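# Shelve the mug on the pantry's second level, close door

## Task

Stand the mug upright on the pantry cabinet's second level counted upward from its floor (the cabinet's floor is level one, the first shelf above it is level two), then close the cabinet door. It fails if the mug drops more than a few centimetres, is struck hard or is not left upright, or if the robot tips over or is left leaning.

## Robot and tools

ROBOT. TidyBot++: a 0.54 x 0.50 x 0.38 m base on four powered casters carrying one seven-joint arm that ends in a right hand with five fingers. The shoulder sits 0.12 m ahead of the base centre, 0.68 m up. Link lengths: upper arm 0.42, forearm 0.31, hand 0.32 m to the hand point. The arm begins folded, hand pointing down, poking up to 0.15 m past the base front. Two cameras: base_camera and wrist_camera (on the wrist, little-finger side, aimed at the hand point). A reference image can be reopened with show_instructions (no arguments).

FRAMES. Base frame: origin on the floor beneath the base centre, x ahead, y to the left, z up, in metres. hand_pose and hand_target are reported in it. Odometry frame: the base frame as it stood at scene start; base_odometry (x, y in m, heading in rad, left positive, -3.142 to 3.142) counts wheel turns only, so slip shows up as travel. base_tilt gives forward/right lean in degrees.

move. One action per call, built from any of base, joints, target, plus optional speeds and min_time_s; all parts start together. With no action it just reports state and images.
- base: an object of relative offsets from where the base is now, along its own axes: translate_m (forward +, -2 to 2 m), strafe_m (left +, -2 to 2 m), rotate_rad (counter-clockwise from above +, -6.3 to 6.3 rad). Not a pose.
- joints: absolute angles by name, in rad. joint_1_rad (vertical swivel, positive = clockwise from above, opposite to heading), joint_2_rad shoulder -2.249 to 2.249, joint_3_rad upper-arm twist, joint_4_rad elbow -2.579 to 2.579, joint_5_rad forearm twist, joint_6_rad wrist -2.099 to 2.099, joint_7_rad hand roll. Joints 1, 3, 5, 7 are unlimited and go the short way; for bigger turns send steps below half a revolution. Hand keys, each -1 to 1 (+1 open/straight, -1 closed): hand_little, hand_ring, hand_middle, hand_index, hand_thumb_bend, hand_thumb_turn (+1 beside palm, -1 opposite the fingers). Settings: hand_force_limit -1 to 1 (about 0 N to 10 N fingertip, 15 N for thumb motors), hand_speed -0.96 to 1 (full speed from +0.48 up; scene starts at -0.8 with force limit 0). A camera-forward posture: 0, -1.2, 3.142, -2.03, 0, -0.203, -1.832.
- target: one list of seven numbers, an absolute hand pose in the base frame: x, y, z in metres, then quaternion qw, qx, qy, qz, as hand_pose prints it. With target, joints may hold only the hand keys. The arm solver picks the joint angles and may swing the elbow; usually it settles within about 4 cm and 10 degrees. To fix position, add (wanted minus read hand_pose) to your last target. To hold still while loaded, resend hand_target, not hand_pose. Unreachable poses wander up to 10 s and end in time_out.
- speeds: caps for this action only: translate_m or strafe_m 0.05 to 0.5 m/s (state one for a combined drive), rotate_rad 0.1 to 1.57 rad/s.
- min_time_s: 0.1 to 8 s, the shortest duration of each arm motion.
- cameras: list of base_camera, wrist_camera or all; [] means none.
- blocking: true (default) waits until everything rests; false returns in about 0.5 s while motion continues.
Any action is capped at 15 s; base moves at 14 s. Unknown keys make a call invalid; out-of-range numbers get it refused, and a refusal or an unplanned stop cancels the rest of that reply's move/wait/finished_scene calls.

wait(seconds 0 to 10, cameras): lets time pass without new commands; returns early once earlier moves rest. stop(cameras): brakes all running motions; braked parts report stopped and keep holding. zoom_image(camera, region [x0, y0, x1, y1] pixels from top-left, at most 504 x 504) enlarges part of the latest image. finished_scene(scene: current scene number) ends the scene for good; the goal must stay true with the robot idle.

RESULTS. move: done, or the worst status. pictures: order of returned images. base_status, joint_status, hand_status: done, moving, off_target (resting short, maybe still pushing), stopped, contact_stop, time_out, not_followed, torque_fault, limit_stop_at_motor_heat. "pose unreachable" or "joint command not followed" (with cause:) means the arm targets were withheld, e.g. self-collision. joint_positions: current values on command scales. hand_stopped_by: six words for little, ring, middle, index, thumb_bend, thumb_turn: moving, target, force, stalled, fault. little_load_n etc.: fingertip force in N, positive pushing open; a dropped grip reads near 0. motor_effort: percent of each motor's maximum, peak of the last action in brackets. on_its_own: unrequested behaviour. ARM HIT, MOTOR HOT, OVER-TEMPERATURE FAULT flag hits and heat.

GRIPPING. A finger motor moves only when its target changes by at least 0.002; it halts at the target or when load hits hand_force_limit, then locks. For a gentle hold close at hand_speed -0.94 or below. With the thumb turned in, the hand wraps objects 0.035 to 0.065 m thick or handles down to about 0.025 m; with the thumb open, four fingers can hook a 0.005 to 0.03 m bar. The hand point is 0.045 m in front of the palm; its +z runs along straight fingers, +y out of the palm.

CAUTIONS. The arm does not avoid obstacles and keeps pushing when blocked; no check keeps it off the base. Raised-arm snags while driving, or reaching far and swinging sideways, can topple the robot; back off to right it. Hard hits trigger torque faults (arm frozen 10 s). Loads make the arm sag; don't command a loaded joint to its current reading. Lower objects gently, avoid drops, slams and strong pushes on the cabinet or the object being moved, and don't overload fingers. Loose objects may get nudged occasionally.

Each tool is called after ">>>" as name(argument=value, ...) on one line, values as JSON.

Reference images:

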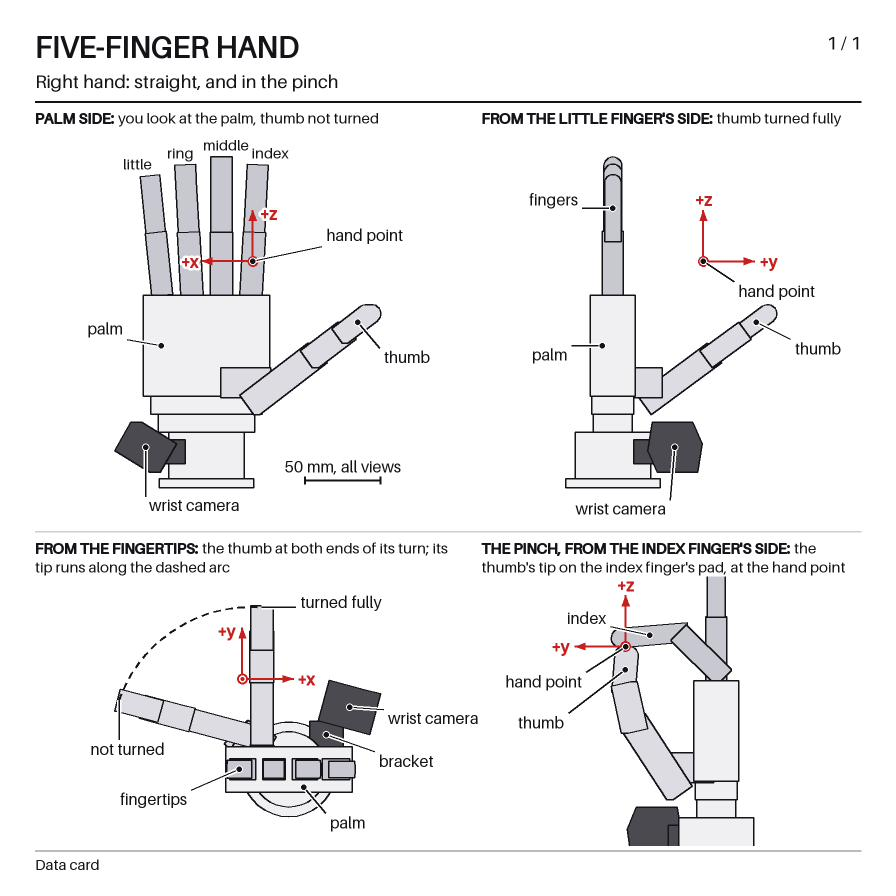

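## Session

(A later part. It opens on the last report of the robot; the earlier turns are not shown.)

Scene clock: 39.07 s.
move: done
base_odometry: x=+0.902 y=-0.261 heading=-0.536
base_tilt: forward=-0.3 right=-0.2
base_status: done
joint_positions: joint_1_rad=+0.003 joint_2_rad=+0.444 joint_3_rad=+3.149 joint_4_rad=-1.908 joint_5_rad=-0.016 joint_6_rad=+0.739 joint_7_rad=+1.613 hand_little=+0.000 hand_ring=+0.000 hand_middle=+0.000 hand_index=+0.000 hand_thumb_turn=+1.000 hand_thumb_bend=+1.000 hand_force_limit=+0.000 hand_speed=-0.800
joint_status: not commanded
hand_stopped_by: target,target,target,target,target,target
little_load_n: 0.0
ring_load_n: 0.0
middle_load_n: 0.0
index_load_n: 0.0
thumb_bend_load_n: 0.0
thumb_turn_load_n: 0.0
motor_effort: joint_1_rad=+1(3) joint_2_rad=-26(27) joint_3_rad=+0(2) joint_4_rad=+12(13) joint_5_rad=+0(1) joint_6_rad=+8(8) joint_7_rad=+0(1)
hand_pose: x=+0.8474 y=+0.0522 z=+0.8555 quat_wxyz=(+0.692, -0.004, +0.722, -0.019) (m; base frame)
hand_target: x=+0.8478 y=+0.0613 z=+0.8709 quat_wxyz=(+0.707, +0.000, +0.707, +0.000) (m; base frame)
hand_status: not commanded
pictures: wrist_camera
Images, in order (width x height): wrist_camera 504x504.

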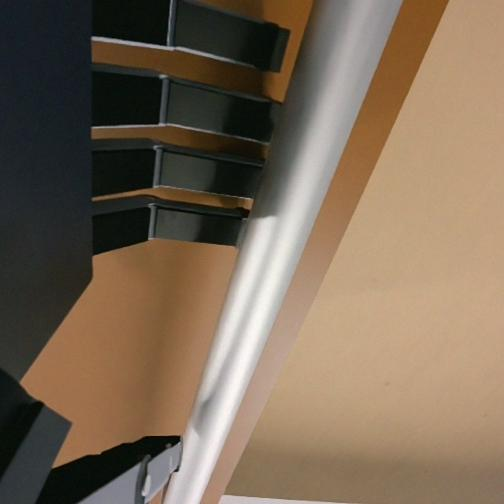

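>>> move(base={"strafe_m":0.02}, speeds={"strafe_m":0.05}, cameras=["wrist_camera"])

>>> move(joints={"hand_force_limit":0.5,"hand_little":-0.6,"hand_ring":-0.6,"hand_middle":-0.6,"hand_index":-0.6}, cameras=["wrist_camera"])

Scene clock: 40.13 s.
move: done
base_odometry: x=+0.912 y=-0.244 heading=-0.536
base_tilt: forward=-0.3 right=-0.2
base_status: done
joint_positions: joint_1_rad=+0.003 joint_2_rad=+0.444 joint_3_rad=+3.149 joint_4_rad=-1.908 joint_5_rad=-0.016 joint_6_rad=+0.739 joint_7_rad=+1.613 hand_little=+0.000 hand_ring=+0.000 hand_middle=+0.000 hand_index=+0.000 hand_thumb_turn=+1.000 hand_thumb_bend=+1.000 hand_force_limit=+0.000 hand_speed=-0.800
joint_status: not commanded
hand_stopped_by: target,target,target,target,target,target
little_load_n: 0.0
ring_load_n: 0.0
middle_load_n: 0.0
index_load_n: 0.0
thumb_bend_load_n: 0.0
thumb_turn_load_n: 0.0
motor_effort: joint_1_rad=+1(4) joint_2_rad=-26(28) joint_3_rad=+0(2) joint_4_rad=+12(13) joint_5_rad=+0(1) joint_6_rad=+8(9) joint_7_rad=-1(1)
hand_pose: x=+0.8474 y=+0.0522 z=+0.8555 quat_wxyz=(+0.692, -0.004, +0.722, -0.019) (m; base frame)
hand_target: x=+0.8478 y=+0.0613 z=+0.8709 quat_wxyz=(+0.707, +0.000, +0.707, +0.000) (m; base frame)
hand_status: not commanded
pictures: wrist_camera
Images, in order (width x height): wrist_camera 504x504.

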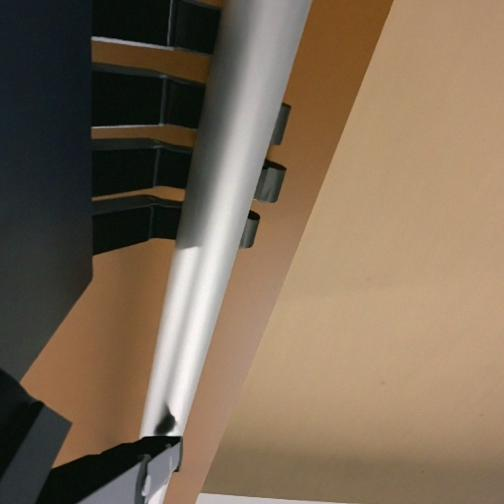

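Scene clock: 41.47 s.
move: off_target
base_odometry: x=+0.912 y=-0.244 heading=-0.536
base_tilt: forward=-0.3 right=-0.2
base_status: not commanded
joint_positions: joint_1_rad=+0.003 joint_2_rad=+0.447 joint_3_rad=+3.149 joint_4_rad=-1.908 joint_5_rad=-0.016 joint_6_rad=+0.745 joint_7_rad=+1.612 hand_little=-0.330 hand_ring=-0.349 hand_middle=-0.385 hand_index=-0.421 hand_thumb_turn=+1.000 hand_thumb_bend=+1.001 hand_force_limit=+0.500 hand_speed=-0.800
joint_status: hand_little off_target (ended at -0.330, target -0.600); hand_ring off_target (ended at -0.349, target -0.600); hand_middle off_target (ended at -0.385, target -0.600); hand_index off_target (ended at -0.421, target -0.600); the others done
hand_stopped_by: force,force,force,force,target,target
little_load_n: 1.0
ring_load_n: 1.5
middle_load_n: 4.0
index_load_n: 14.0
thumb_bend_load_n: 3.5
thumb_turn_load_n: 0.0
motor_effort: joint_1_rad=-1(2) joint_2_rad=-30(31) joint_3_rad=-1(2) joint_4_rad=+12(15) joint_5_rad=+1(1) joint_6_rad=+7(9) joint_7_rad=-1(1)
hand_pose: x=+0.8478 y=+0.0522 z=+0.8555 quat_wxyz=(+0.693, -0.004, +0.721, -0.019) (m; base frame)
hand_target: x=+0.8478 y=+0.0613 z=+0.8709 quat_wxyz=(+0.707, +0.000, +0.707, +0.000) (m; base frame)
hand_status: not commanded
pictures: wrist_camera
Images, in order (width x height): wrist_camera 504x504.

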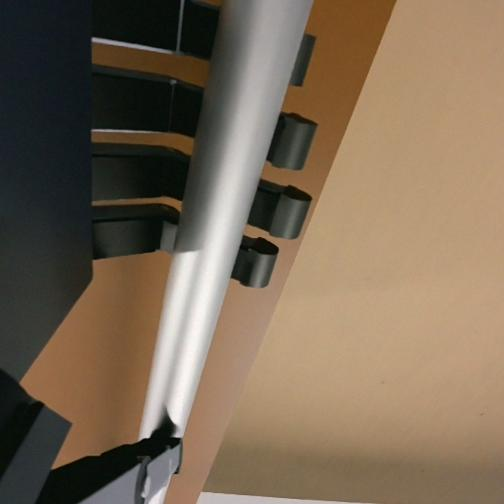

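>>> move(base={"translate_m":-0.068,"strafe_m":-0.187,"rotate_rad":0.2}, speeds={"translate_m":0.1,"rotate_rad":0.1}, cameras=["wrist_camera","base_camera"])

Scene clock: 44.87 s.
move: done
base_odometry: x=+0.758 y=-0.370 heading=-0.336
base_tilt: forward=-0.3 right=-0.2
base_status: done
joint_positions: joint_1_rad=-0.003 joint_2_rad=+0.448 joint_3_rad=+3.143 joint_4_rad=-1.907 joint_5_rad=-0.015 joint_6_rad=+0.746 joint_7_rad=+1.611 hand_little=-0.330 hand_ring=-0.349 hand_middle=-0.385 hand_index=-0.421 hand_thumb_turn=+1.000 hand_thumb_bend=+1.001 hand_force_limit=+0.500 hand_speed=-0.800
joint_status: not commanded
hand_stopped_by: force,force,force,force,target,target
little_load_n: 0.5
ring_load_n: 1.0
middle_load_n: 4.0
index_load_n: 14.0
thumb_bend_load_n: 3.5
thumb_turn_load_n: -3.5
motor_effort: joint_1_rad=+3(9) joint_2_rad=-29(32) joint_3_rad=+2(6) joint_4_rad=+12(16) joint_5_rad=-2(6) joint_6_rad=+8(9) joint_7_rad=-2(3)
hand_pose: x=+0.8473 y=+0.0604 z=+0.8556 quat_wxyz=(+0.693, -0.008, +0.720, -0.014) (m; base frame)
hand_target: x=+0.8478 y=+0.0613 z=+0.8709 quat_wxyz=(+0.707, +0.000, +0.707, +0.000) (m; base frame)
hand_status: not commanded
pictures: base_camera, wrist_camera
Images, in order (width x height): base_camera 644x364, wrist_camera 504x504.

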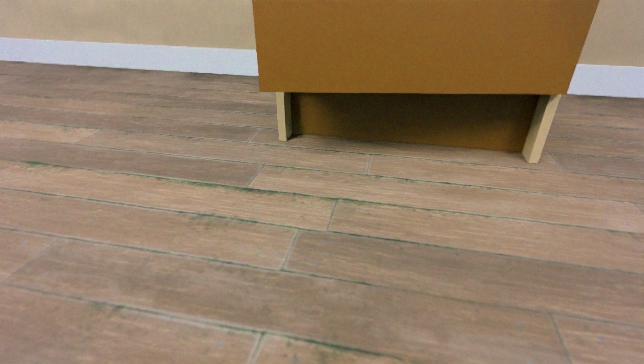

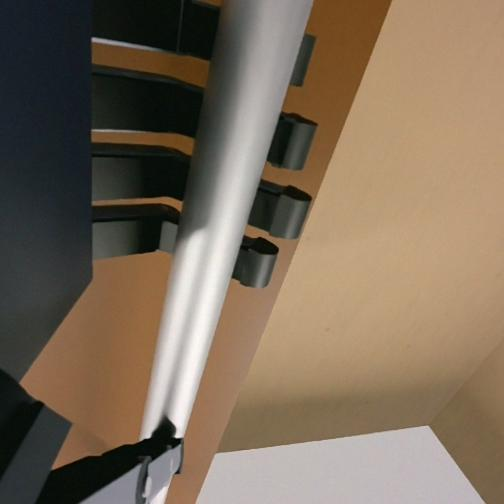

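>>> move(base={"translate_m":-0.087,"strafe_m":-0.285,"rotate_rad":0.3}, speeds={"translate_m":0.15,"rotate_rad":0.15}, cameras=["wrist_camera","base_camera"])

>>> move(base={"translate_m":-0.087,"strafe_m":-0.285,"rotate_rad":0.3}, speeds={"translate_m":0.15,"rotate_rad":0.15}, cameras=["wrist_camera","base_camera"])

Scene clock: 47.83 s.
move: done
base_odometry: x=+0.582 y=-0.611 heading=-0.035
base_tilt: forward=-0.3 right=-0.2
base_status: done
joint_positions: joint_1_rad=-0.011 joint_2_rad=+0.448 joint_3_rad=+3.137 joint_4_rad=-1.907 joint_5_rad=-0.012 joint_6_rad=+0.746 joint_7_rad=+1.609 hand_little=-0.330 hand_ring=-0.349 hand_middle=-0.385 hand_index=-0.421 hand_thumb_turn=+1.000 hand_thumb_bend=+1.001 hand_force_limit=+0.500 hand_speed=-0.800
joint_status: not commanded
hand_stopped_by: force,force,force,force,target,target
little_load_n: 0.5
ring_load_n: 0.5
middle_load_n: 3.0
index_load_n: 13.0
thumb_bend_load_n: 3.5
thumb_turn_load_n: -5.5
motor_effort: joint_1_rad=+4(12) joint_2_rad=-30(32) joint_3_rad=+2(7) joint_4_rad=+13(16) joint_5_rad=-3(7) joint_6_rad=+8(10) joint_7_rad=-2(3)
hand_pose: x=+0.8463 y=+0.0707 z=+0.8559 quat_wxyz=(+0.694, -0.013, +0.720, -0.007) (m; base frame)
hand_target: x=+0.8478 y=+0.0613 z=+0.8709 quat_wxyz=(+0.707, +0.000, +0.707, +0.000) (m; base frame)
hand_status: not commanded
pictures: base_camera, wrist_camera
Images, in order (width x height): base_camera 644x364, wrist_camera 504x504.

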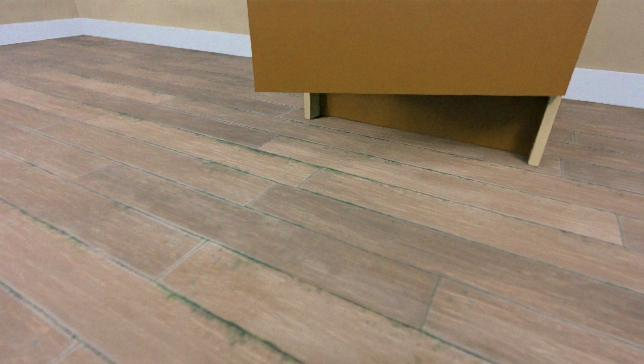

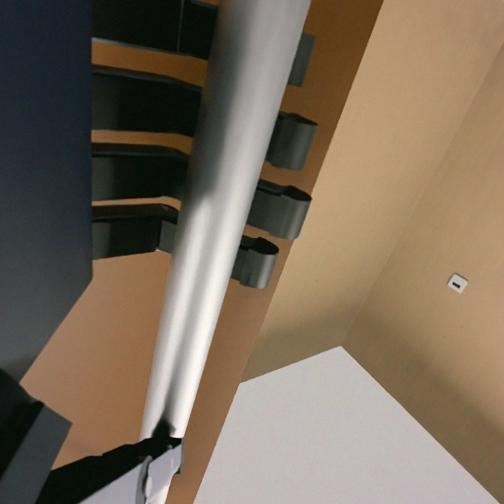

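Scene clock: 50.50 s.
move: done
base_odometry: x=+0.485 y=-0.893 heading=+0.266
base_tilt: forward=-0.3 right=-0.2
base_status: done
joint_positions: joint_1_rad=-0.020 joint_2_rad=+0.449 joint_3_rad=+3.129 joint_4_rad=-1.906 joint_5_rad=-0.008 joint_6_rad=+0.747 joint_7_rad=+1.607 hand_little=-0.330 hand_ring=-0.349 hand_middle=-0.385 hand_index=-0.421 hand_thumb_turn=+1.000 hand_thumb_bend=+1.001 hand_force_limit=+0.500 hand_speed=-0.800
joint_status: not commanded
hand_stopped_by: force,force,force,force,target,target
little_load_n: 0.5
ring_load_n: 0.5
middle_load_n: 2.5
index_load_n: 12.0
thumb_bend_load_n: 3.0
thumb_turn_load_n: -6.5
motor_effort: joint_1_rad=+9(14) joint_2_rad=-31(31) joint_3_rad=+5(8) joint_4_rad=+14(16) joint_5_rad=-5(8) joint_6_rad=+9(11) joint_7_rad=-2(4)
hand_pose: x=+0.8449 y=+0.0827 z=+0.8561 quat_wxyz=(+0.694, -0.019, +0.720, +0.000) (m; base frame)
hand_target: x=+0.8478 y=+0.0613 z=+0.8709 quat_wxyz=(+0.707, +0.000, +0.707, +0.000) (m; base frame)
hand_status: not commanded
pictures: base_camera, wrist_camera
Images, in order (width x height): base_camera 644x364, wrist_camera 504x504.

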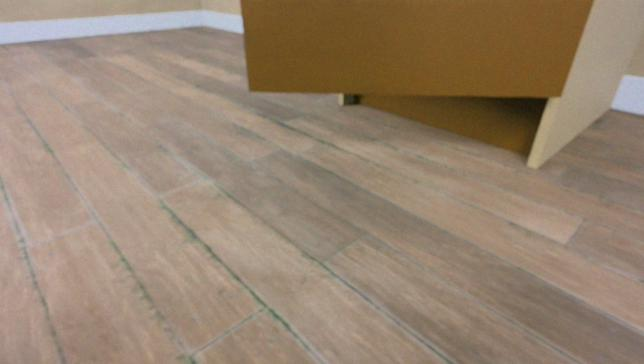

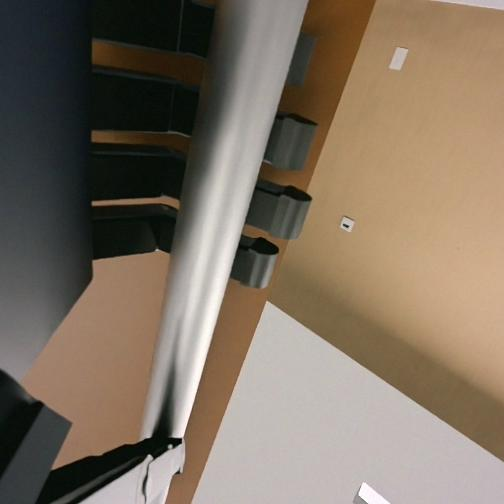

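>>> move(base={"translate_m":-0.088,"strafe_m":-0.254,"rotate_rad":0.3}, speeds={"translate_m":0.15,"rotate_rad":0.16}, cameras=["wrist_camera","base_camera"])

>>> move(base={"translate_m":-0.088,"strafe_m":-0.274,"rotate_rad":0.3}, speeds={"translate_m":0.15,"rotate_rad":0.16}, cameras=["wrist_camera","base_camera"])

Scene clock: 53.23 s.
move: done
base_odometry: x=+0.467 y=-1.161 heading=+0.567
base_tilt: forward=-0.3 right=-0.2
base_status: done
joint_positions: joint_1_rad=-0.006 joint_2_rad=+0.449 joint_3_rad=+3.136 joint_4_rad=-1.906 joint_5_rad=-0.007 joint_6_rad=+0.747 joint_7_rad=+1.605 hand_little=-0.330 hand_ring=-0.349 hand_middle=-0.385 hand_index=-0.421 hand_thumb_turn=+1.000 hand_thumb_bend=+1.001 hand_force_limit=+0.500 hand_speed=-0.800
joint_status: not commanded
hand_stopped_by: force,force,force,force,target,target
little_load_n: 0.5
ring_load_n: 0.5
middle_load_n: 2.0
index_load_n: 10.0
thumb_bend_load_n: 2.0
thumb_turn_load_n: -1.0
motor_effort: joint_1_rad=+2(7) joint_2_rad=-30(31) joint_3_rad=+0(5) joint_4_rad=+14(16) joint_5_rad=-1(4) joint_6_rad=+9(10) joint_7_rad=-1(2)
hand_pose: x=+0.8465 y=+0.0684 z=+0.8560 quat_wxyz=(+0.694, -0.012, +0.720, -0.007) (m; base frame)
hand_target: x=+0.8478 y=+0.0613 z=+0.8709 quat_wxyz=(+0.707, +0.000, +0.707, +0.000) (m; base frame)
hand_status: not commanded
pictures: base_camera, wrist_camera
Images, in order (width x height): base_camera 644x364, wrist_camera 504x504.

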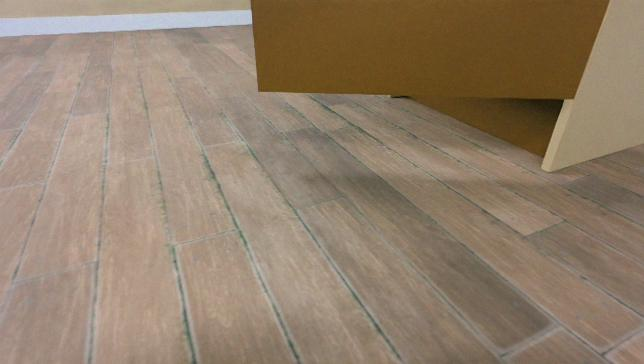

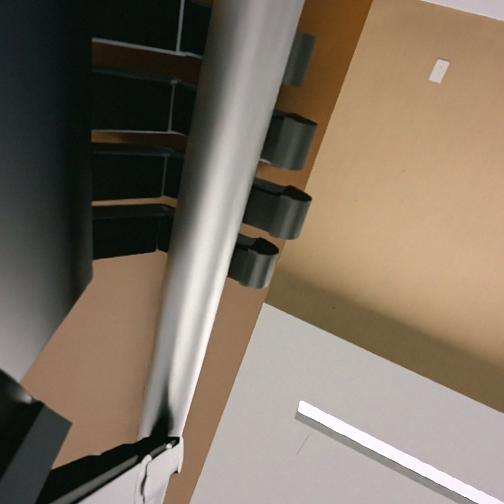

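Scene clock: 55.80 s.
move: done
base_odometry: x=+0.540 y=-1.439 heading=+0.868
base_tilt: forward=-0.3 right=-0.2
base_status: done
joint_positions: joint_1_rad=-0.013 joint_2_rad=+0.449 joint_3_rad=+3.134 joint_4_rad=-1.906 joint_5_rad=-0.003 joint_6_rad=+0.747 joint_7_rad=+1.604 hand_little=-0.330 hand_ring=-0.349 hand_middle=-0.385 hand_index=-0.421 hand_thumb_turn=+1.000 hand_thumb_bend=+1.000 hand_force_limit=+0.500 hand_speed=-0.800
joint_status: not commanded
hand_stopped_by: force,force,force,force,target,target
little_load_n: 0.0
ring_load_n: 0.0
middle_load_n: 2.5
index_load_n: 10.0
thumb_bend_load_n: 2.0
thumb_turn_load_n: -3.0
motor_effort: joint_1_rad=+3(9) joint_2_rad=-30(31) joint_3_rad=+2(6) joint_4_rad=+14(17) joint_5_rad=-2(5) joint_6_rad=+9(11) joint_7_rad=-1(2)
hand_pose: x=+0.8457 y=+0.0756 z=+0.8561 quat_wxyz=(+0.694, -0.016, +0.720, -0.003) (m; base frame)
hand_target: x=+0.8478 y=+0.0613 z=+0.8709 quat_wxyz=(+0.707, +0.000, +0.707, +0.000) (m; base frame)
hand_status: not commanded
pictures: base_camera, wrist_camera
Images, in order (width x height): base_camera 644x364, wrist_camera 504x504.

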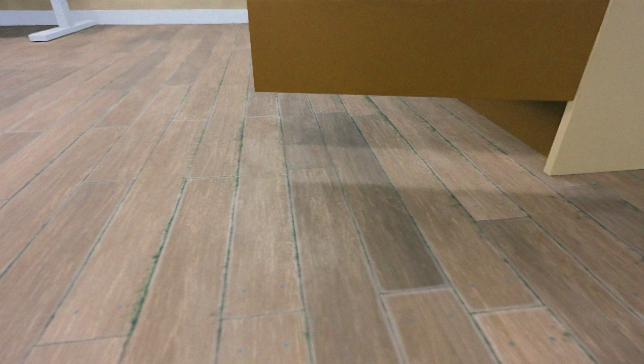

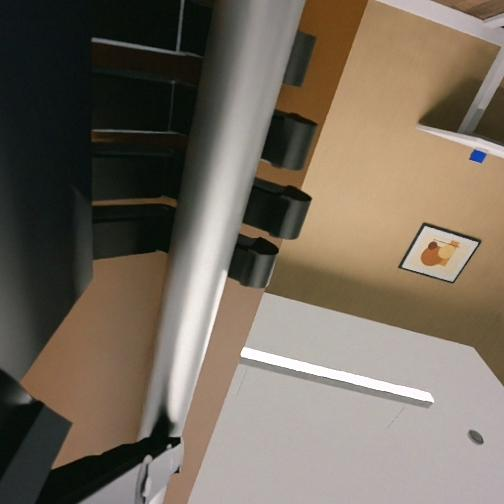

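>>> move(base={"translate_m":-0.085,"strafe_m":-0.255,"rotate_rad":0.3}, speeds={"translate_m":0.15,"rotate_rad":0.16}, cameras=["wrist_camera","base_camera"])

Scene clock: 58.33 s.
move: done
base_odometry: x=+0.680 y=-1.669 heading=+1.169
base_tilt: forward=-0.3 right=-0.2
base_status: done
joint_positions: joint_1_rad=-0.006 joint_2_rad=+0.449 joint_3_rad=+3.137 joint_4_rad=-1.906 joint_5_rad=-0.003 joint_6_rad=+0.747 joint_7_rad=+1.602 hand_little=-0.330 hand_ring=-0.349 hand_middle=-0.385 hand_index=-0.421 hand_thumb_turn=+1.000 hand_thumb_bend=+1.000 hand_force_limit=+0.500 hand_speed=-0.800
joint_status: not commanded
hand_stopped_by: force,force,force,force,target,target
little_load_n: 0.0
ring_load_n: 0.0
middle_load_n: 1.5
index_load_n: 9.0
thumb_bend_load_n: 1.5
thumb_turn_load_n: -1.0
motor_effort: joint_1_rad=+1(9) joint_2_rad=-29(31) joint_3_rad=+0(5) joint_4_rad=+14(17) joint_5_rad=+0(4) joint_6_rad=+8(10) joint_7_rad=-1(2)
hand_pose: x=+0.8465 y=+0.0686 z=+0.8560 quat_wxyz=(+0.694, -0.013, +0.720, -0.007) (m; base frame)
hand_target: x=+0.8478 y=+0.0613 z=+0.8709 quat_wxyz=(+0.707, +0.000, +0.707, +0.000) (m; base frame)
hand_status: not commanded
pictures: base_camera, wrist_camera
Images, in order (width x height): base_camera 644x364, wrist_camera 504x504.

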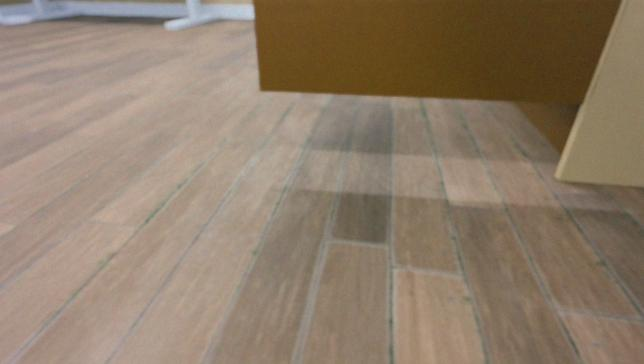

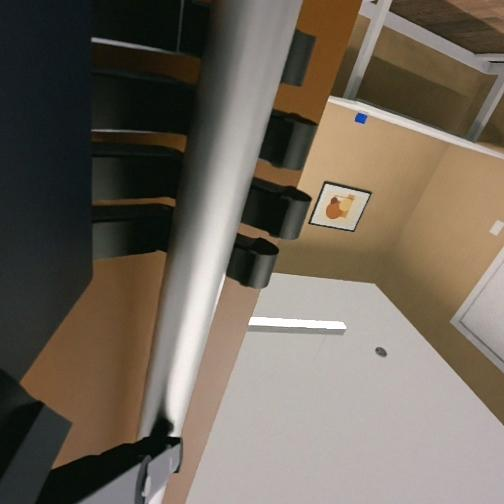

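>>> move(joints={"hand_little":0,"hand_ring":0,"hand_middle":0,"hand_index":0})

>>> move(base={"strafe_m":-0.07}, speeds={"strafe_m":0.15}, cameras=["wrist_camera"])

>>> move(base={"translate_m":-0.3}, speeds={"translate_m":0.3}, cameras=["wrist_camera","base_camera"])

Scene clock: 59.77 s.
move: done
base_odometry: x=+0.680 y=-1.669 heading=+1.169
base_tilt: forward=-0.3 right=-0.2
base_status: not commanded
joint_positions: joint_1_rad=-0.006 joint_2_rad=+0.449 joint_3_rad=+3.137 joint_4_rad=-1.906 joint_5_rad=-0.003 joint_6_rad=+0.747 joint_7_rad=+1.602 hand_little=+0.000 hand_ring=+0.000 hand_middle=+0.000 hand_index=+0.000 hand_thumb_turn=+1.000 hand_thumb_bend=+1.000 hand_force_limit=+0.500 hand_speed=-0.800
joint_status: all done
hand_stopped_by: target,target,target,target,target,target
little_load_n: 0.0
ring_load_n: 0.0
middle_load_n: 0.0
index_load_n: 0.0
thumb_bend_load_n: 0.0
thumb_turn_load_n: 0.0
motor_effort: joint_1_rad=+1(2) joint_2_rad=-27(30) joint_3_rad=+0(1) joint_4_rad=+12(15) joint_5_rad=+0(1) joint_6_rad=+8(9) joint_7_rad=-1(1)
hand_pose: x=+0.8466 y=+0.0686 z=+0.8562 quat_wxyz=(+0.694, -0.013, +0.720, -0.007) (m; base frame)
hand_target: x=+0.8478 y=+0.0613 z=+0.8709 quat_wxyz=(+0.707, +0.000, +0.707, +0.000) (m; base frame)
hand_status: not commanded
pictures: none

Scene clock: 60.90 s.
move: done
base_odometry: x=+0.744 y=-1.697 heading=+1.168
base_tilt: forward=-0.3 right=-0.2
base_status: done
joint_positions: joint_1_rad=-0.006 joint_2_rad=+0.449 joint_3_rad=+3.137 joint_4_rad=-1.906 joint_5_rad=-0.003 joint_6_rad=+0.747 joint_7_rad=+1.602 hand_little=+0.000 hand_ring=+0.000 hand_middle=+0.000 hand_index=+0.000 hand_thumb_turn=+1.000 hand_thumb_bend=+1.000 hand_force_limit=+0.500 hand_speed=-0.800
joint_status: not commanded
hand_stopped_by: target,target,target,target,target,target
little_load_n: 0.0
ring_load_n: 0.0
middle_load_n: 0.0
index_load_n: 0.0
thumb_bend_load_n: 0.0
thumb_turn_load_n: 0.0
motor_effort: joint_1_rad=+1(4) joint_2_rad=-27(28) joint_3_rad=+0(2) joint_4_rad=+12(13) joint_5_rad=+0(1) joint_6_rad=+8(9) joint_7_rad=+0(1)
hand_pose: x=+0.8466 y=+0.0686 z=+0.8562 quat_wxyz=(+0.694, -0.013, +0.720, -0.007) (m; base frame)
hand_target: x=+0.8478 y=+0.0613 z=+0.8709 quat_wxyz=(+0.707, +0.000, +0.707, +0.000) (m; base frame)
hand_status: not commanded
pictures: wrist_camera
Images, in order (width x height): wrist_camera 504x504.

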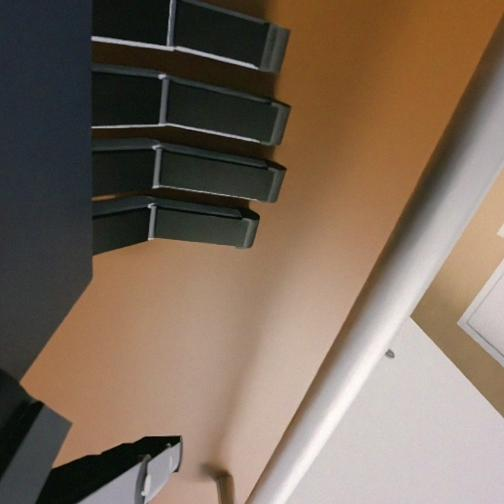

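Scene clock: 62.83 s.
move: done
base_odometry: x=+0.627 y=-1.973 heading=+1.168
base_tilt: forward=-0.3 right=-0.2
base_status: done
joint_positions: joint_1_rad=-0.006 joint_2_rad=+0.449 joint_3_rad=+3.137 joint_4_rad=-1.905 joint_5_rad=-0.003 joint_6_rad=+0.747 joint_7_rad=+1.602 hand_little=+0.000 hand_ring=+0.000 hand_middle=+0.000 hand_index=+0.000 hand_thumb_turn=+1.000 hand_thumb_bend=+1.000 hand_force_limit=+0.500 hand_speed=-0.800
joint_status: not commanded
hand_stopped_by: target,target,target,target,target,target
little_load_n: 0.0
ring_load_n: 0.0
middle_load_n: 0.0
index_load_n: 0.0
thumb_bend_load_n: 0.0
thumb_turn_load_n: 0.0
motor_effort: joint_1_rad=+1(2) joint_2_rad=-27(32) joint_3_rad=+0(1) joint_4_rad=+13(13) joint_5_rad=+0(0) joint_6_rad=+8(9) joint_7_rad=+0(1)
hand_pose: x=+0.8467 y=+0.0686 z=+0.8562 quat_wxyz=(+0.694, -0.013, +0.720, -0.007) (m; base frame)
hand_target: x=+0.8478 y=+0.0613 z=+0.8709 quat_wxyz=(+0.707, +0.000, +0.707, +0.000) (m; base frame)
hand_status: not commanded
pictures: base_camera, wrist_camera
Images, in order (width x height): base_camera 644x364, wrist_camera 504x504.

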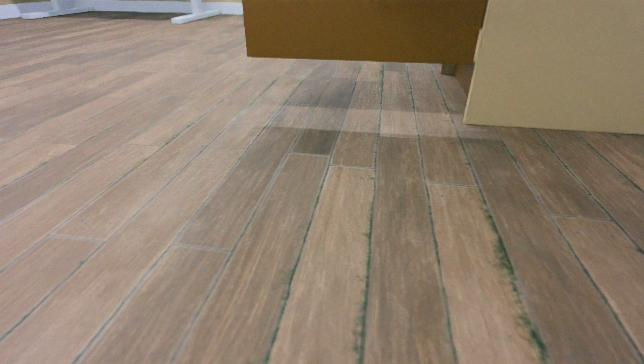

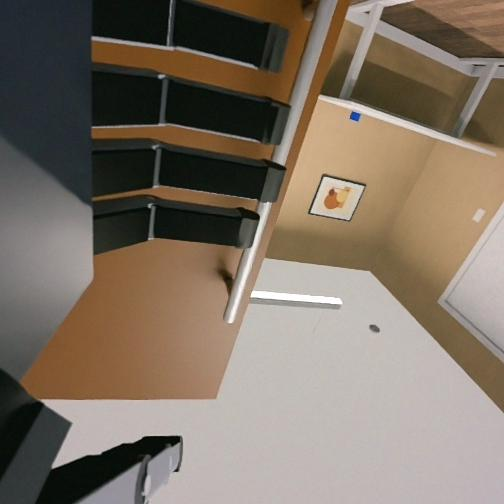

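>>> move(base={"strafe_m":0.5})

>>> move(base={"translate_m":1.7,"strafe_m":0.5,"rotate_rad":-0.13}, joints={"joint_1_rad":0,"joint_2_rad":-1.2,"joint_3_rad":3.142,"joint_4_rad":-2.03,"joint_5_rad":0,"joint_6_rad":-0.403,"joint_7_rad":-1.832,"hand_little":1,"hand_ring":1,"hand_middle":1,"hand_index":1}, cameras=["all"])

Scene clock: 65.73 s.
move: done
base_odometry: x=+0.167 y=-1.777 heading=+1.169
base_tilt: forward=-0.3 right=-0.2
base_status: done
joint_positions: joint_1_rad=-0.007 joint_2_rad=+0.449 joint_3_rad=+3.137 joint_4_rad=-1.905 joint_5_rad=-0.003 joint_6_rad=+0.747 joint_7_rad=+1.602 hand_little=+0.000 hand_ring=+0.000 hand_middle=+0.000 hand_index=+0.000 hand_thumb_turn=+1.000 hand_thumb_bend=+1.000 hand_force_limit=+0.500 hand_speed=-0.800
joint_status: not commanded
hand_stopped_by: target,target,target,target,target,target
little_load_n: 0.0
ring_load_n: 0.0
middle_load_n: 0.0
index_load_n: 0.0
thumb_bend_load_n: 0.0
thumb_turn_load_n: 0.0
motor_effort: joint_1_rad=+0(4) joint_2_rad=-27(28) joint_3_rad=+0(2) joint_4_rad=+11(13) joint_5_rad=+0(1) joint_6_rad=+7(9) joint_7_rad=-1(1)
hand_pose: x=+0.8467 y=+0.0692 z=+0.8562 quat_wxyz=(+0.694, -0.013, +0.720, -0.006) (m; base frame)
hand_target: x=+0.8478 y=+0.0613 z=+0.8709 quat_wxyz=(+0.707, +0.000, +0.707, +0.000) (m; base frame)
hand_status: not commanded
pictures: none

Scene clock: 70.63 s.
move: done
base_odometry: x=+0.372 y=-0.017 heading=+1.038
base_tilt: forward=-0.3 right=-0.2
base_status: done
joint_positions: joint_1_rad=+0.006 joint_2_rad=-1.184 joint_3_rad=+3.142 joint_4_rad=-2.002 joint_5_rad=-0.003 joint_6_rad=-0.344 joint_7_rad=+4.408 hand_little=+1.000 hand_ring=+1.000 hand_middle=+1.000 hand_index=+1.000 hand_thumb_turn=+1.000 hand_thumb_bend=+1.000 hand_force_limit=+0.500 hand_speed=-0.800
joint_status: all done
hand_stopped_by: target,target,target,target,target,target
little_load_n: 0.0
ring_load_n: 0.0
middle_load_n: 0.0
index_load_n: 0.0
thumb_bend_load_n: 0.0
thumb_turn_load_n: 0.0
motor_effort: joint_1_rad=+1(5) joint_2_rad=+14(28) joint_3_rad=+1(4) joint_4_rad=+11(16) joint_5_rad=+0(1) joint_6_rad=+7(9) joint_7_rad=-1(2)
hand_pose: x=+0.2728 y=-0.0475 z=+1.1397 quat_wxyz=(+0.126, -0.542, +0.085, -0.826) (m; base frame)
hand_target: x=+0.2777 y=-0.0490 z=+1.1104 quat_wxyz=(+0.106, -0.573, +0.075, -0.809) (m; base frame)
hand_status: not commanded
pictures: base_camera, wrist_camera
Images, in order (width x height): base_camera 644x364, wrist_camera 504x504.

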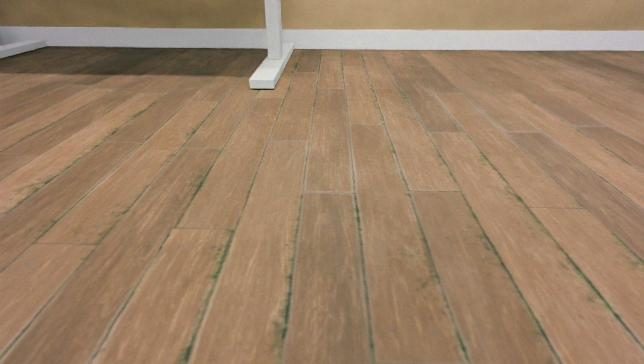

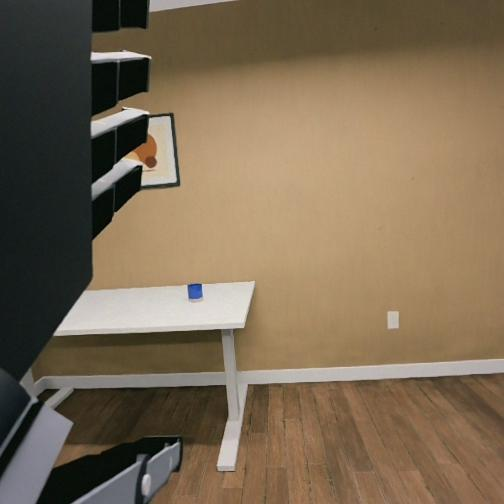

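>>> move(base={"translate_m":0.6,"strafe_m":0.22}, joints={"joint_6_rad":-0.65}, cameras=["all"])

>>> zoom_image(camera="wrist_camera", region=[180, 180, 380, 380])

Scene clock: 73.77 s.
move: done
base_odometry: x=+0.487 y=+0.612 heading=+1.038
base_tilt: forward=-0.3 right=-0.2
base_status: done
joint_positions: joint_1_rad=+0.006 joint_2_rad=-1.190 joint_3_rad=+3.142 joint_4_rad=-2.012 joint_5_rad=-0.003 joint_6_rad=-0.605 joint_7_rad=+4.408 hand_little=+1.000 hand_ring=+1.000 hand_middle=+1.000 hand_index=+1.000 hand_thumb_turn=+1.000 hand_thumb_bend=+1.000 hand_force_limit=+0.500 hand_speed=-0.800
joint_status: all done
hand_stopped_by: target,target,target,target,target,target
little_load_n: -0.5
ring_load_n: 0.0
middle_load_n: 0.0
index_load_n: 0.0
thumb_bend_load_n: 0.0
thumb_turn_load_n: 0.0
motor_effort: joint_1_rad=+0(2) joint_2_rad=+14(16) joint_3_rad=+1(2) joint_4_rad=+12(14) joint_5_rad=+0(0) joint_6_rad=+8(9) joint_7_rad=+0(1)
hand_pose: x=+0.2840 y=-0.0473 z=+1.0512 quat_wxyz=(+0.114, -0.647, +0.102, -0.747) (m; base frame)
hand_target: x=+0.2837 y=-0.0490 z=+1.0305 quat_wxyz=(+0.096, -0.669, +0.088, -0.732) (m; base frame)
hand_status: not commanded
pictures: base_camera, wrist_camera
Images, in order (width x height): base_camera 644x364, wrist_camera 504x504.

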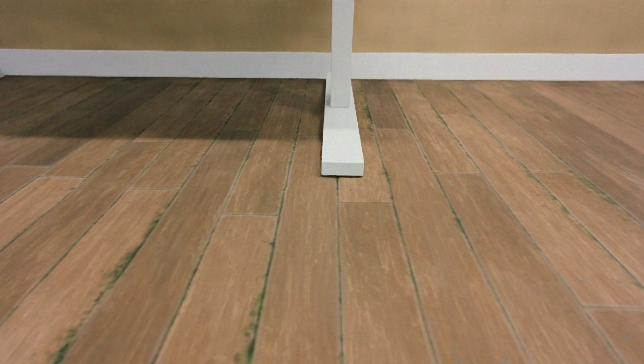

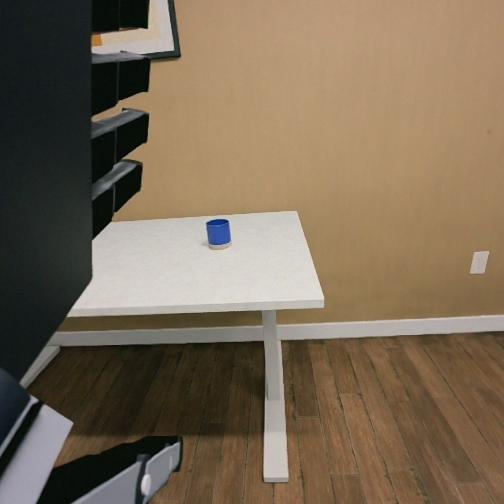

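Scaled by 2.520 from the camera's 504x504 image, which has a finer 720x720 frame.

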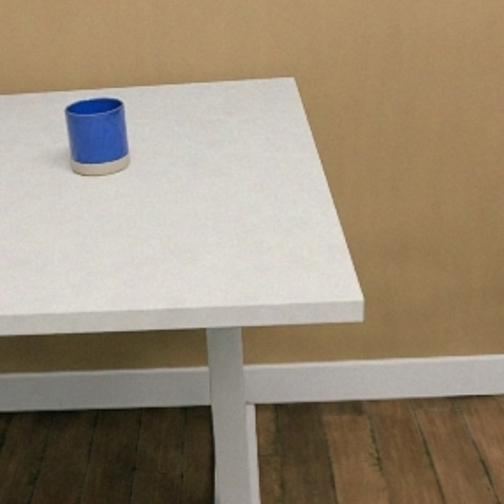

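>>> move(base={"strafe_m":0.16}, joints={"joint_1_rad":0,"joint_2_rad":0.2,"joint_3_rad":3.142,"joint_4_rad":-1.932,"joint_5_rad":0,"joint_6_rad":0.36,"joint_7_rad":-1.6,"hand_speed":-0.3,"hand_thumb_turn":-1}, cameras=["all"])

Scene clock: 78.40 s.
move: done
base_odometry: x=+0.349 y=+0.693 heading=+1.038
base_tilt: forward=-0.3 right=-0.2
base_status: done
joint_positions: joint_1_rad=+0.006 joint_2_rad=+0.182 joint_3_rad=+3.142 joint_4_rad=-1.951 joint_5_rad=-0.003 joint_6_rad=+0.312 joint_7_rad=+4.639 hand_little=+1.000 hand_ring=+1.000 hand_middle=+1.000 hand_index=+1.000 hand_thumb_turn=-1.000 hand_thumb_bend=+1.000 hand_force_limit=+0.500 hand_speed=-0.300
joint_status: all done
hand_stopped_by: target,target,target,target,target,target
little_load_n: -0.5
ring_load_n: 0.0
middle_load_n: 0.0
index_load_n: 0.0
thumb_bend_load_n: 0.0
thumb_turn_load_n: 0.0
motor_effort: joint_1_rad=+1(4) joint_2_rad=-21(23) joint_3_rad=+0(3) joint_4_rad=+14(16) joint_5_rad=+0(1) joint_6_rad=+8(9) joint_7_rad=+0(2)
hand_pose: x=+0.7642 y=-0.0606 z=+0.8140 quat_wxyz=(+0.021, -0.789, +0.033, -0.613) (m; base frame)
hand_target: x=+0.7778 y=-0.0581 z=+0.8306 quat_wxyz=(+0.009, -0.774, +0.011, -0.632) (m; base frame)
hand_status: not commanded
pictures: base_camera, wrist_camera
Images, in order (width x height): base_camera 644x364, wrist_camera 504x504.

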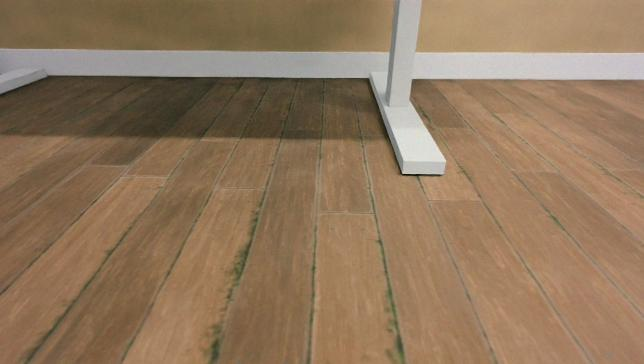

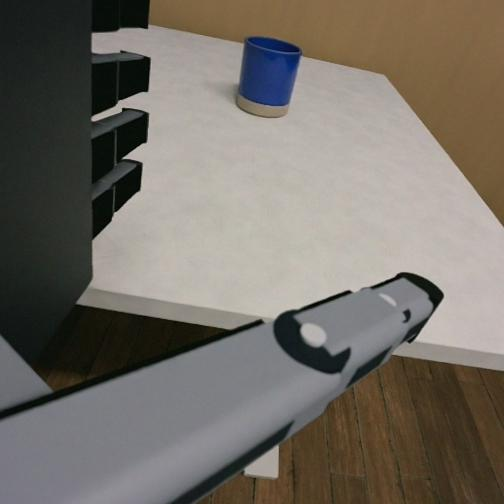

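>>> move(base={"translate_m":0.27,"strafe_m":-0.02}, joints={"joint_4_rad":-2.089,"joint_6_rad":0.517}, speeds={"translate_m":0.3}, cameras=["all"])

Scene clock: 82.07 s.
move: done
base_odometry: x=+0.503 y=+0.916 heading=+1.039
base_tilt: forward=-0.3 right=-0.2
base_status: done
joint_positions: joint_1_rad=+0.006 joint_2_rad=+0.189 joint_3_rad=+3.142 joint_4_rad=-2.061 joint_5_rad=-0.003 joint_6_rad=+0.471 joint_7_rad=+4.640 hand_little=+1.000 hand_ring=+1.000 hand_middle=+1.000 hand_index=+1.000 hand_thumb_turn=-1.000 hand_thumb_bend=+1.000 hand_force_limit=+0.500 hand_speed=-0.300
joint_status: all done
hand_stopped_by: target,target,target,target,target,target
little_load_n: 0.0
ring_load_n: 0.0
middle_load_n: 0.0
index_load_n: 0.0
thumb_bend_load_n: 0.0
thumb_turn_load_n: 0.0
motor_effort: joint_1_rad=+0(2) joint_2_rad=-20(22) joint_3_rad=+0(1) joint_4_rad=+12(15) joint_5_rad=+0(0) joint_6_rad=+7(9) joint_7_rad=-1(1)
hand_pose: x=+0.7501 y=-0.0606 z=+0.7965 quat_wxyz=(+0.021, -0.776, +0.032, -0.629) (m; base frame)
hand_target: x=+0.7484 y=-0.0581 z=+0.7910 quat_wxyz=(+0.009, -0.774, +0.011, -0.632) (m; base frame)
hand_status: not commanded
pictures: base_camera, wrist_camera
Images, in order (width x height): base_camera 644x364, wrist_camera 504x504.

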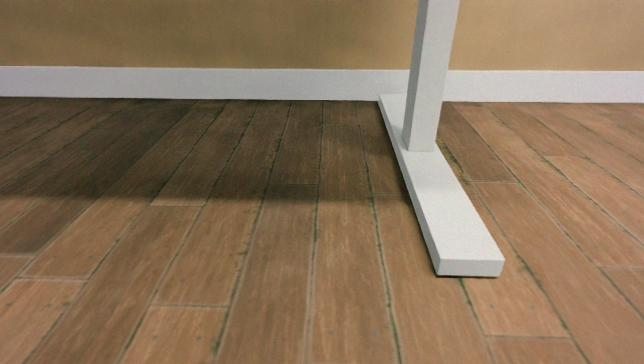

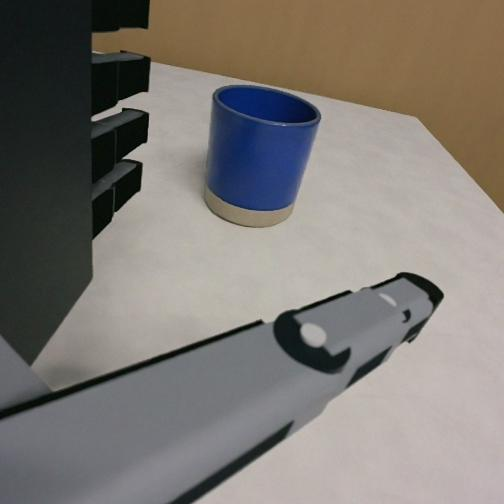

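>>> move(base={"strafe_m":-0.008}, joints={"joint_4_rad":-2.26,"joint_6_rad":0.69}, cameras=["wrist_camera"])

Scene clock: 83.93 s.
move: done
base_odometry: x=+0.510 y=+0.912 heading=+1.039
base_tilt: forward=-0.3 right=-0.2
base_status: done
joint_positions: joint_1_rad=+0.006 joint_2_rad=+0.189 joint_3_rad=+3.142 joint_4_rad=-2.232 joint_5_rad=-0.003 joint_6_rad=+0.641 joint_7_rad=+4.640 hand_little=+1.000 hand_ring=+1.000 hand_middle=+1.000 hand_index=+1.000 hand_thumb_turn=-1.000 hand_thumb_bend=+1.000 hand_force_limit=+0.500 hand_speed=-0.300
joint_status: all done
hand_stopped_by: target,target,target,target,target,target
little_load_n: 0.0
ring_load_n: 0.0
middle_load_n: 0.0
index_load_n: 0.0
thumb_bend_load_n: 0.0
thumb_turn_load_n: 0.5
motor_effort: joint_1_rad=+0(4) joint_2_rad=-19(21) joint_3_rad=+0(3) joint_4_rad=+11(13) joint_5_rad=+0(1) joint_6_rad=+7(9) joint_7_rad=+0(1)
hand_pose: x=+0.7128 y=-0.0605 z=+0.7575 quat_wxyz=(+0.021, -0.776, +0.032, -0.629) (m; base frame)
hand_target: x=+0.7099 y=-0.0581 z=+0.7544 quat_wxyz=(+0.009, -0.774, +0.011, -0.633) (m; base frame)
hand_status: not commanded
pictures: wrist_camera
Images, in order (width x height): wrist_camera 504x504.

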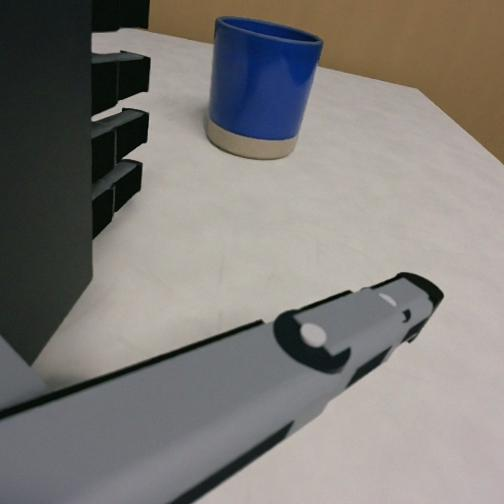

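>>> move(base={"translate_m":0.12,"strafe_m":0.006}, speeds={"translate_m":0.15}, cameras=["wrist_camera"])

Scene clock: 85.80 s.
move: done
base_odometry: x=+0.566 y=+1.019 heading=+1.039
base_tilt: forward=-0.3 right=-0.2
base_status: done
joint_positions: joint_1_rad=+0.006 joint_2_rad=+0.190 joint_3_rad=+3.142 joint_4_rad=-2.234 joint_5_rad=-0.003 joint_6_rad=+0.645 joint_7_rad=+4.640 hand_little=+1.000 hand_ring=+1.000 hand_middle=+1.000 hand_index=+1.000 hand_thumb_turn=-1.000 hand_thumb_bend=+1.000 hand_force_limit=+0.500 hand_speed=-0.300
joint_status: not commanded
hand_stopped_by: target,target,target,target,target,target
little_load_n: 0.0
ring_load_n: 0.0
middle_load_n: 0.0
index_load_n: 0.0
thumb_bend_load_n: 0.0
thumb_turn_load_n: 0.0
motor_effort: joint_1_rad=+1(4) joint_2_rad=-19(21) joint_3_rad=+0(2) joint_4_rad=+11(13) joint_5_rad=+0(1) joint_6_rad=+8(9) joint_7_rad=+0(1)
hand_pose: x=+0.7125 y=-0.0605 z=+0.7569 quat_wxyz=(+0.021, -0.776, +0.032, -0.629) (m; base frame)
hand_target: x=+0.7099 y=-0.0581 z=+0.7544 quat_wxyz=(+0.009, -0.774, +0.011, -0.633) (m; base frame)
hand_status: not commanded
pictures: wrist_camera
Images, in order (width x height): wrist_camera 504x504.

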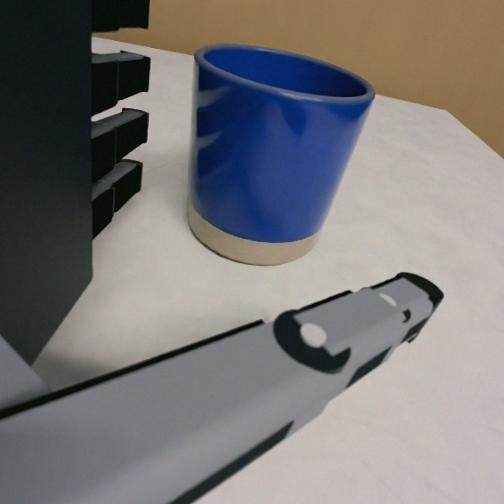

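>>> move(base={"translate_m":0.045}, speeds={"translate_m":0.1}, cameras=["wrist_camera"])

Scene clock: 87.03 s.
move: done
base_odometry: x=+0.589 y=+1.057 heading=+1.038
base_tilt: forward=-0.3 right=-0.2
base_status: done
joint_positions: joint_1_rad=+0.006 joint_2_rad=+0.191 joint_3_rad=+3.142 joint_4_rad=-2.235 joint_5_rad=-0.003 joint_6_rad=+0.646 joint_7_rad=+4.640 hand_little=+1.000 hand_ring=+1.000 hand_middle=+1.000 hand_index=+1.000 hand_thumb_turn=-1.000 hand_thumb_bend=+1.000 hand_force_limit=+0.500 hand_speed=-0.300
joint_status: not commanded
hand_stopped_by: target,target,target,target,target,target
little_load_n: 0.0
ring_load_n: 0.0
middle_load_n: 0.0
index_load_n: 0.5
thumb_bend_load_n: 0.0
thumb_turn_load_n: 0.5
motor_effort: joint_1_rad=+1(2) joint_2_rad=-19(21) joint_3_rad=+1(2) joint_4_rad=+12(12) joint_5_rad=+0(1) joint_6_rad=+7(9) joint_7_rad=+0(1)
hand_pose: x=+0.7123 y=-0.0605 z=+0.7559 quat_wxyz=(+0.021, -0.777, +0.032, -0.629) (m; base frame)
hand_target: x=+0.7099 y=-0.0581 z=+0.7544 quat_wxyz=(+0.009, -0.774, +0.011, -0.633) (m; base frame)
hand_status: not commanded
pictures: wrist_camera
Images, in order (width x height): wrist_camera 504x504.

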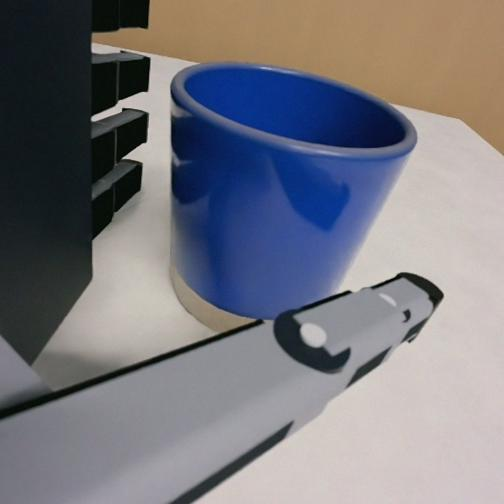

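>>> move(joints={"hand_speed":-0.8,"hand_force_limit":-0.6,"hand_index":0.75,"hand_middle":0.75,"hand_ring":0.75,"hand_little":0.75})

>>> move(joints={"hand_speed":-0.94,"hand_index":0.2,"hand_middle":0.2,"hand_ring":0.2,"hand_little":0.2}, cameras=["wrist_camera"])

Scene clock: 88.27 s.
move: done
base_odometry: x=+0.589 y=+1.057 heading=+1.038
base_tilt: forward=-0.3 right=-0.2
base_status: not commanded
joint_positions: joint_1_rad=+0.006 joint_2_rad=+0.191 joint_3_rad=+3.142 joint_4_rad=-2.235 joint_5_rad=-0.003 joint_6_rad=+0.646 joint_7_rad=+4.640 hand_little=+0.750 hand_ring=+0.750 hand_middle=+0.750 hand_index=+0.750 hand_thumb_turn=-1.000 hand_thumb_bend=+1.000 hand_force_limit=-0.600 hand_speed=-0.800
joint_status: all done
hand_stopped_by: target,target,target,target,target,target
little_load_n: -0.5
ring_load_n: 0.5
middle_load_n: 0.0
index_load_n: 0.0
thumb_bend_load_n: 0.0
thumb_turn_load_n: 0.0
motor_effort: joint_1_rad=+1(2) joint_2_rad=-19(19) joint_3_rad=+0(1) joint_4_rad=+11(12) joint_5_rad=+0(0) joint_6_rad=+8(8) joint_7_rad=+0(1)
hand_pose: x=+0.7123 y=-0.0605 z=+0.7559 quat_wxyz=(+0.021, -0.777, +0.032, -0.629) (m; base frame)
hand_target: x=+0.7099 y=-0.0581 z=+0.7544 quat_wxyz=(+0.009, -0.774, +0.011, -0.633) (m; base frame)
hand_status: not commanded
pictures: none

Scene clock: 92.00 s.
move: off_target
base_odometry: x=+0.589 y=+1.057 heading=+1.038
base_tilt: forward=-0.3 right=-0.2
base_status: not commanded
joint_positions: joint_1_rad=+0.006 joint_2_rad=+0.191 joint_3_rad=+3.142 joint_4_rad=-2.235 joint_5_rad=-0.003 joint_6_rad=+0.646 joint_7_rad=+4.640 hand_little=+0.200 hand_ring=+0.237 hand_middle=+0.283 hand_index=+0.299 hand_thumb_turn=-1.000 hand_thumb_bend=+1.000 hand_force_limit=-0.600 hand_speed=-0.940
joint_status: hand_ring off_target (ended at +0.237, target +0.200); hand_middle off_target (ended at +0.283, target +0.200); hand_index off_target (ended at +0.299, target +0.200); the others done
hand_stopped_by: target,force,force,force,target,target
little_load_n: 0.0
ring_load_n: 2.0
middle_load_n: 2.5
index_load_n: 0.5
thumb_bend_load_n: 1.0
thumb_turn_load_n: 0.5
motor_effort: joint_1_rad=+1(2) joint_2_rad=-19(20) joint_3_rad=+0(1) joint_4_rad=+12(13) joint_5_rad=+0(0) joint_6_rad=+9(9) joint_7_rad=+0(1)
hand_pose: x=+0.7123 y=-0.0605 z=+0.7560 quat_wxyz=(+0.021, -0.777, +0.032, -0.629) (m; base frame)
hand_target: x=+0.7099 y=-0.0581 z=+0.7544 quat_wxyz=(+0.009, -0.774, +0.011, -0.633) (m; base frame)
hand_status: not commanded
pictures: wrist_camera
Images, in order (width x height): wrist_camera 504x504.

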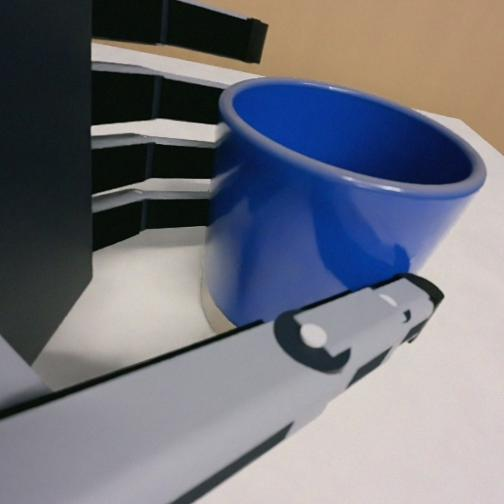

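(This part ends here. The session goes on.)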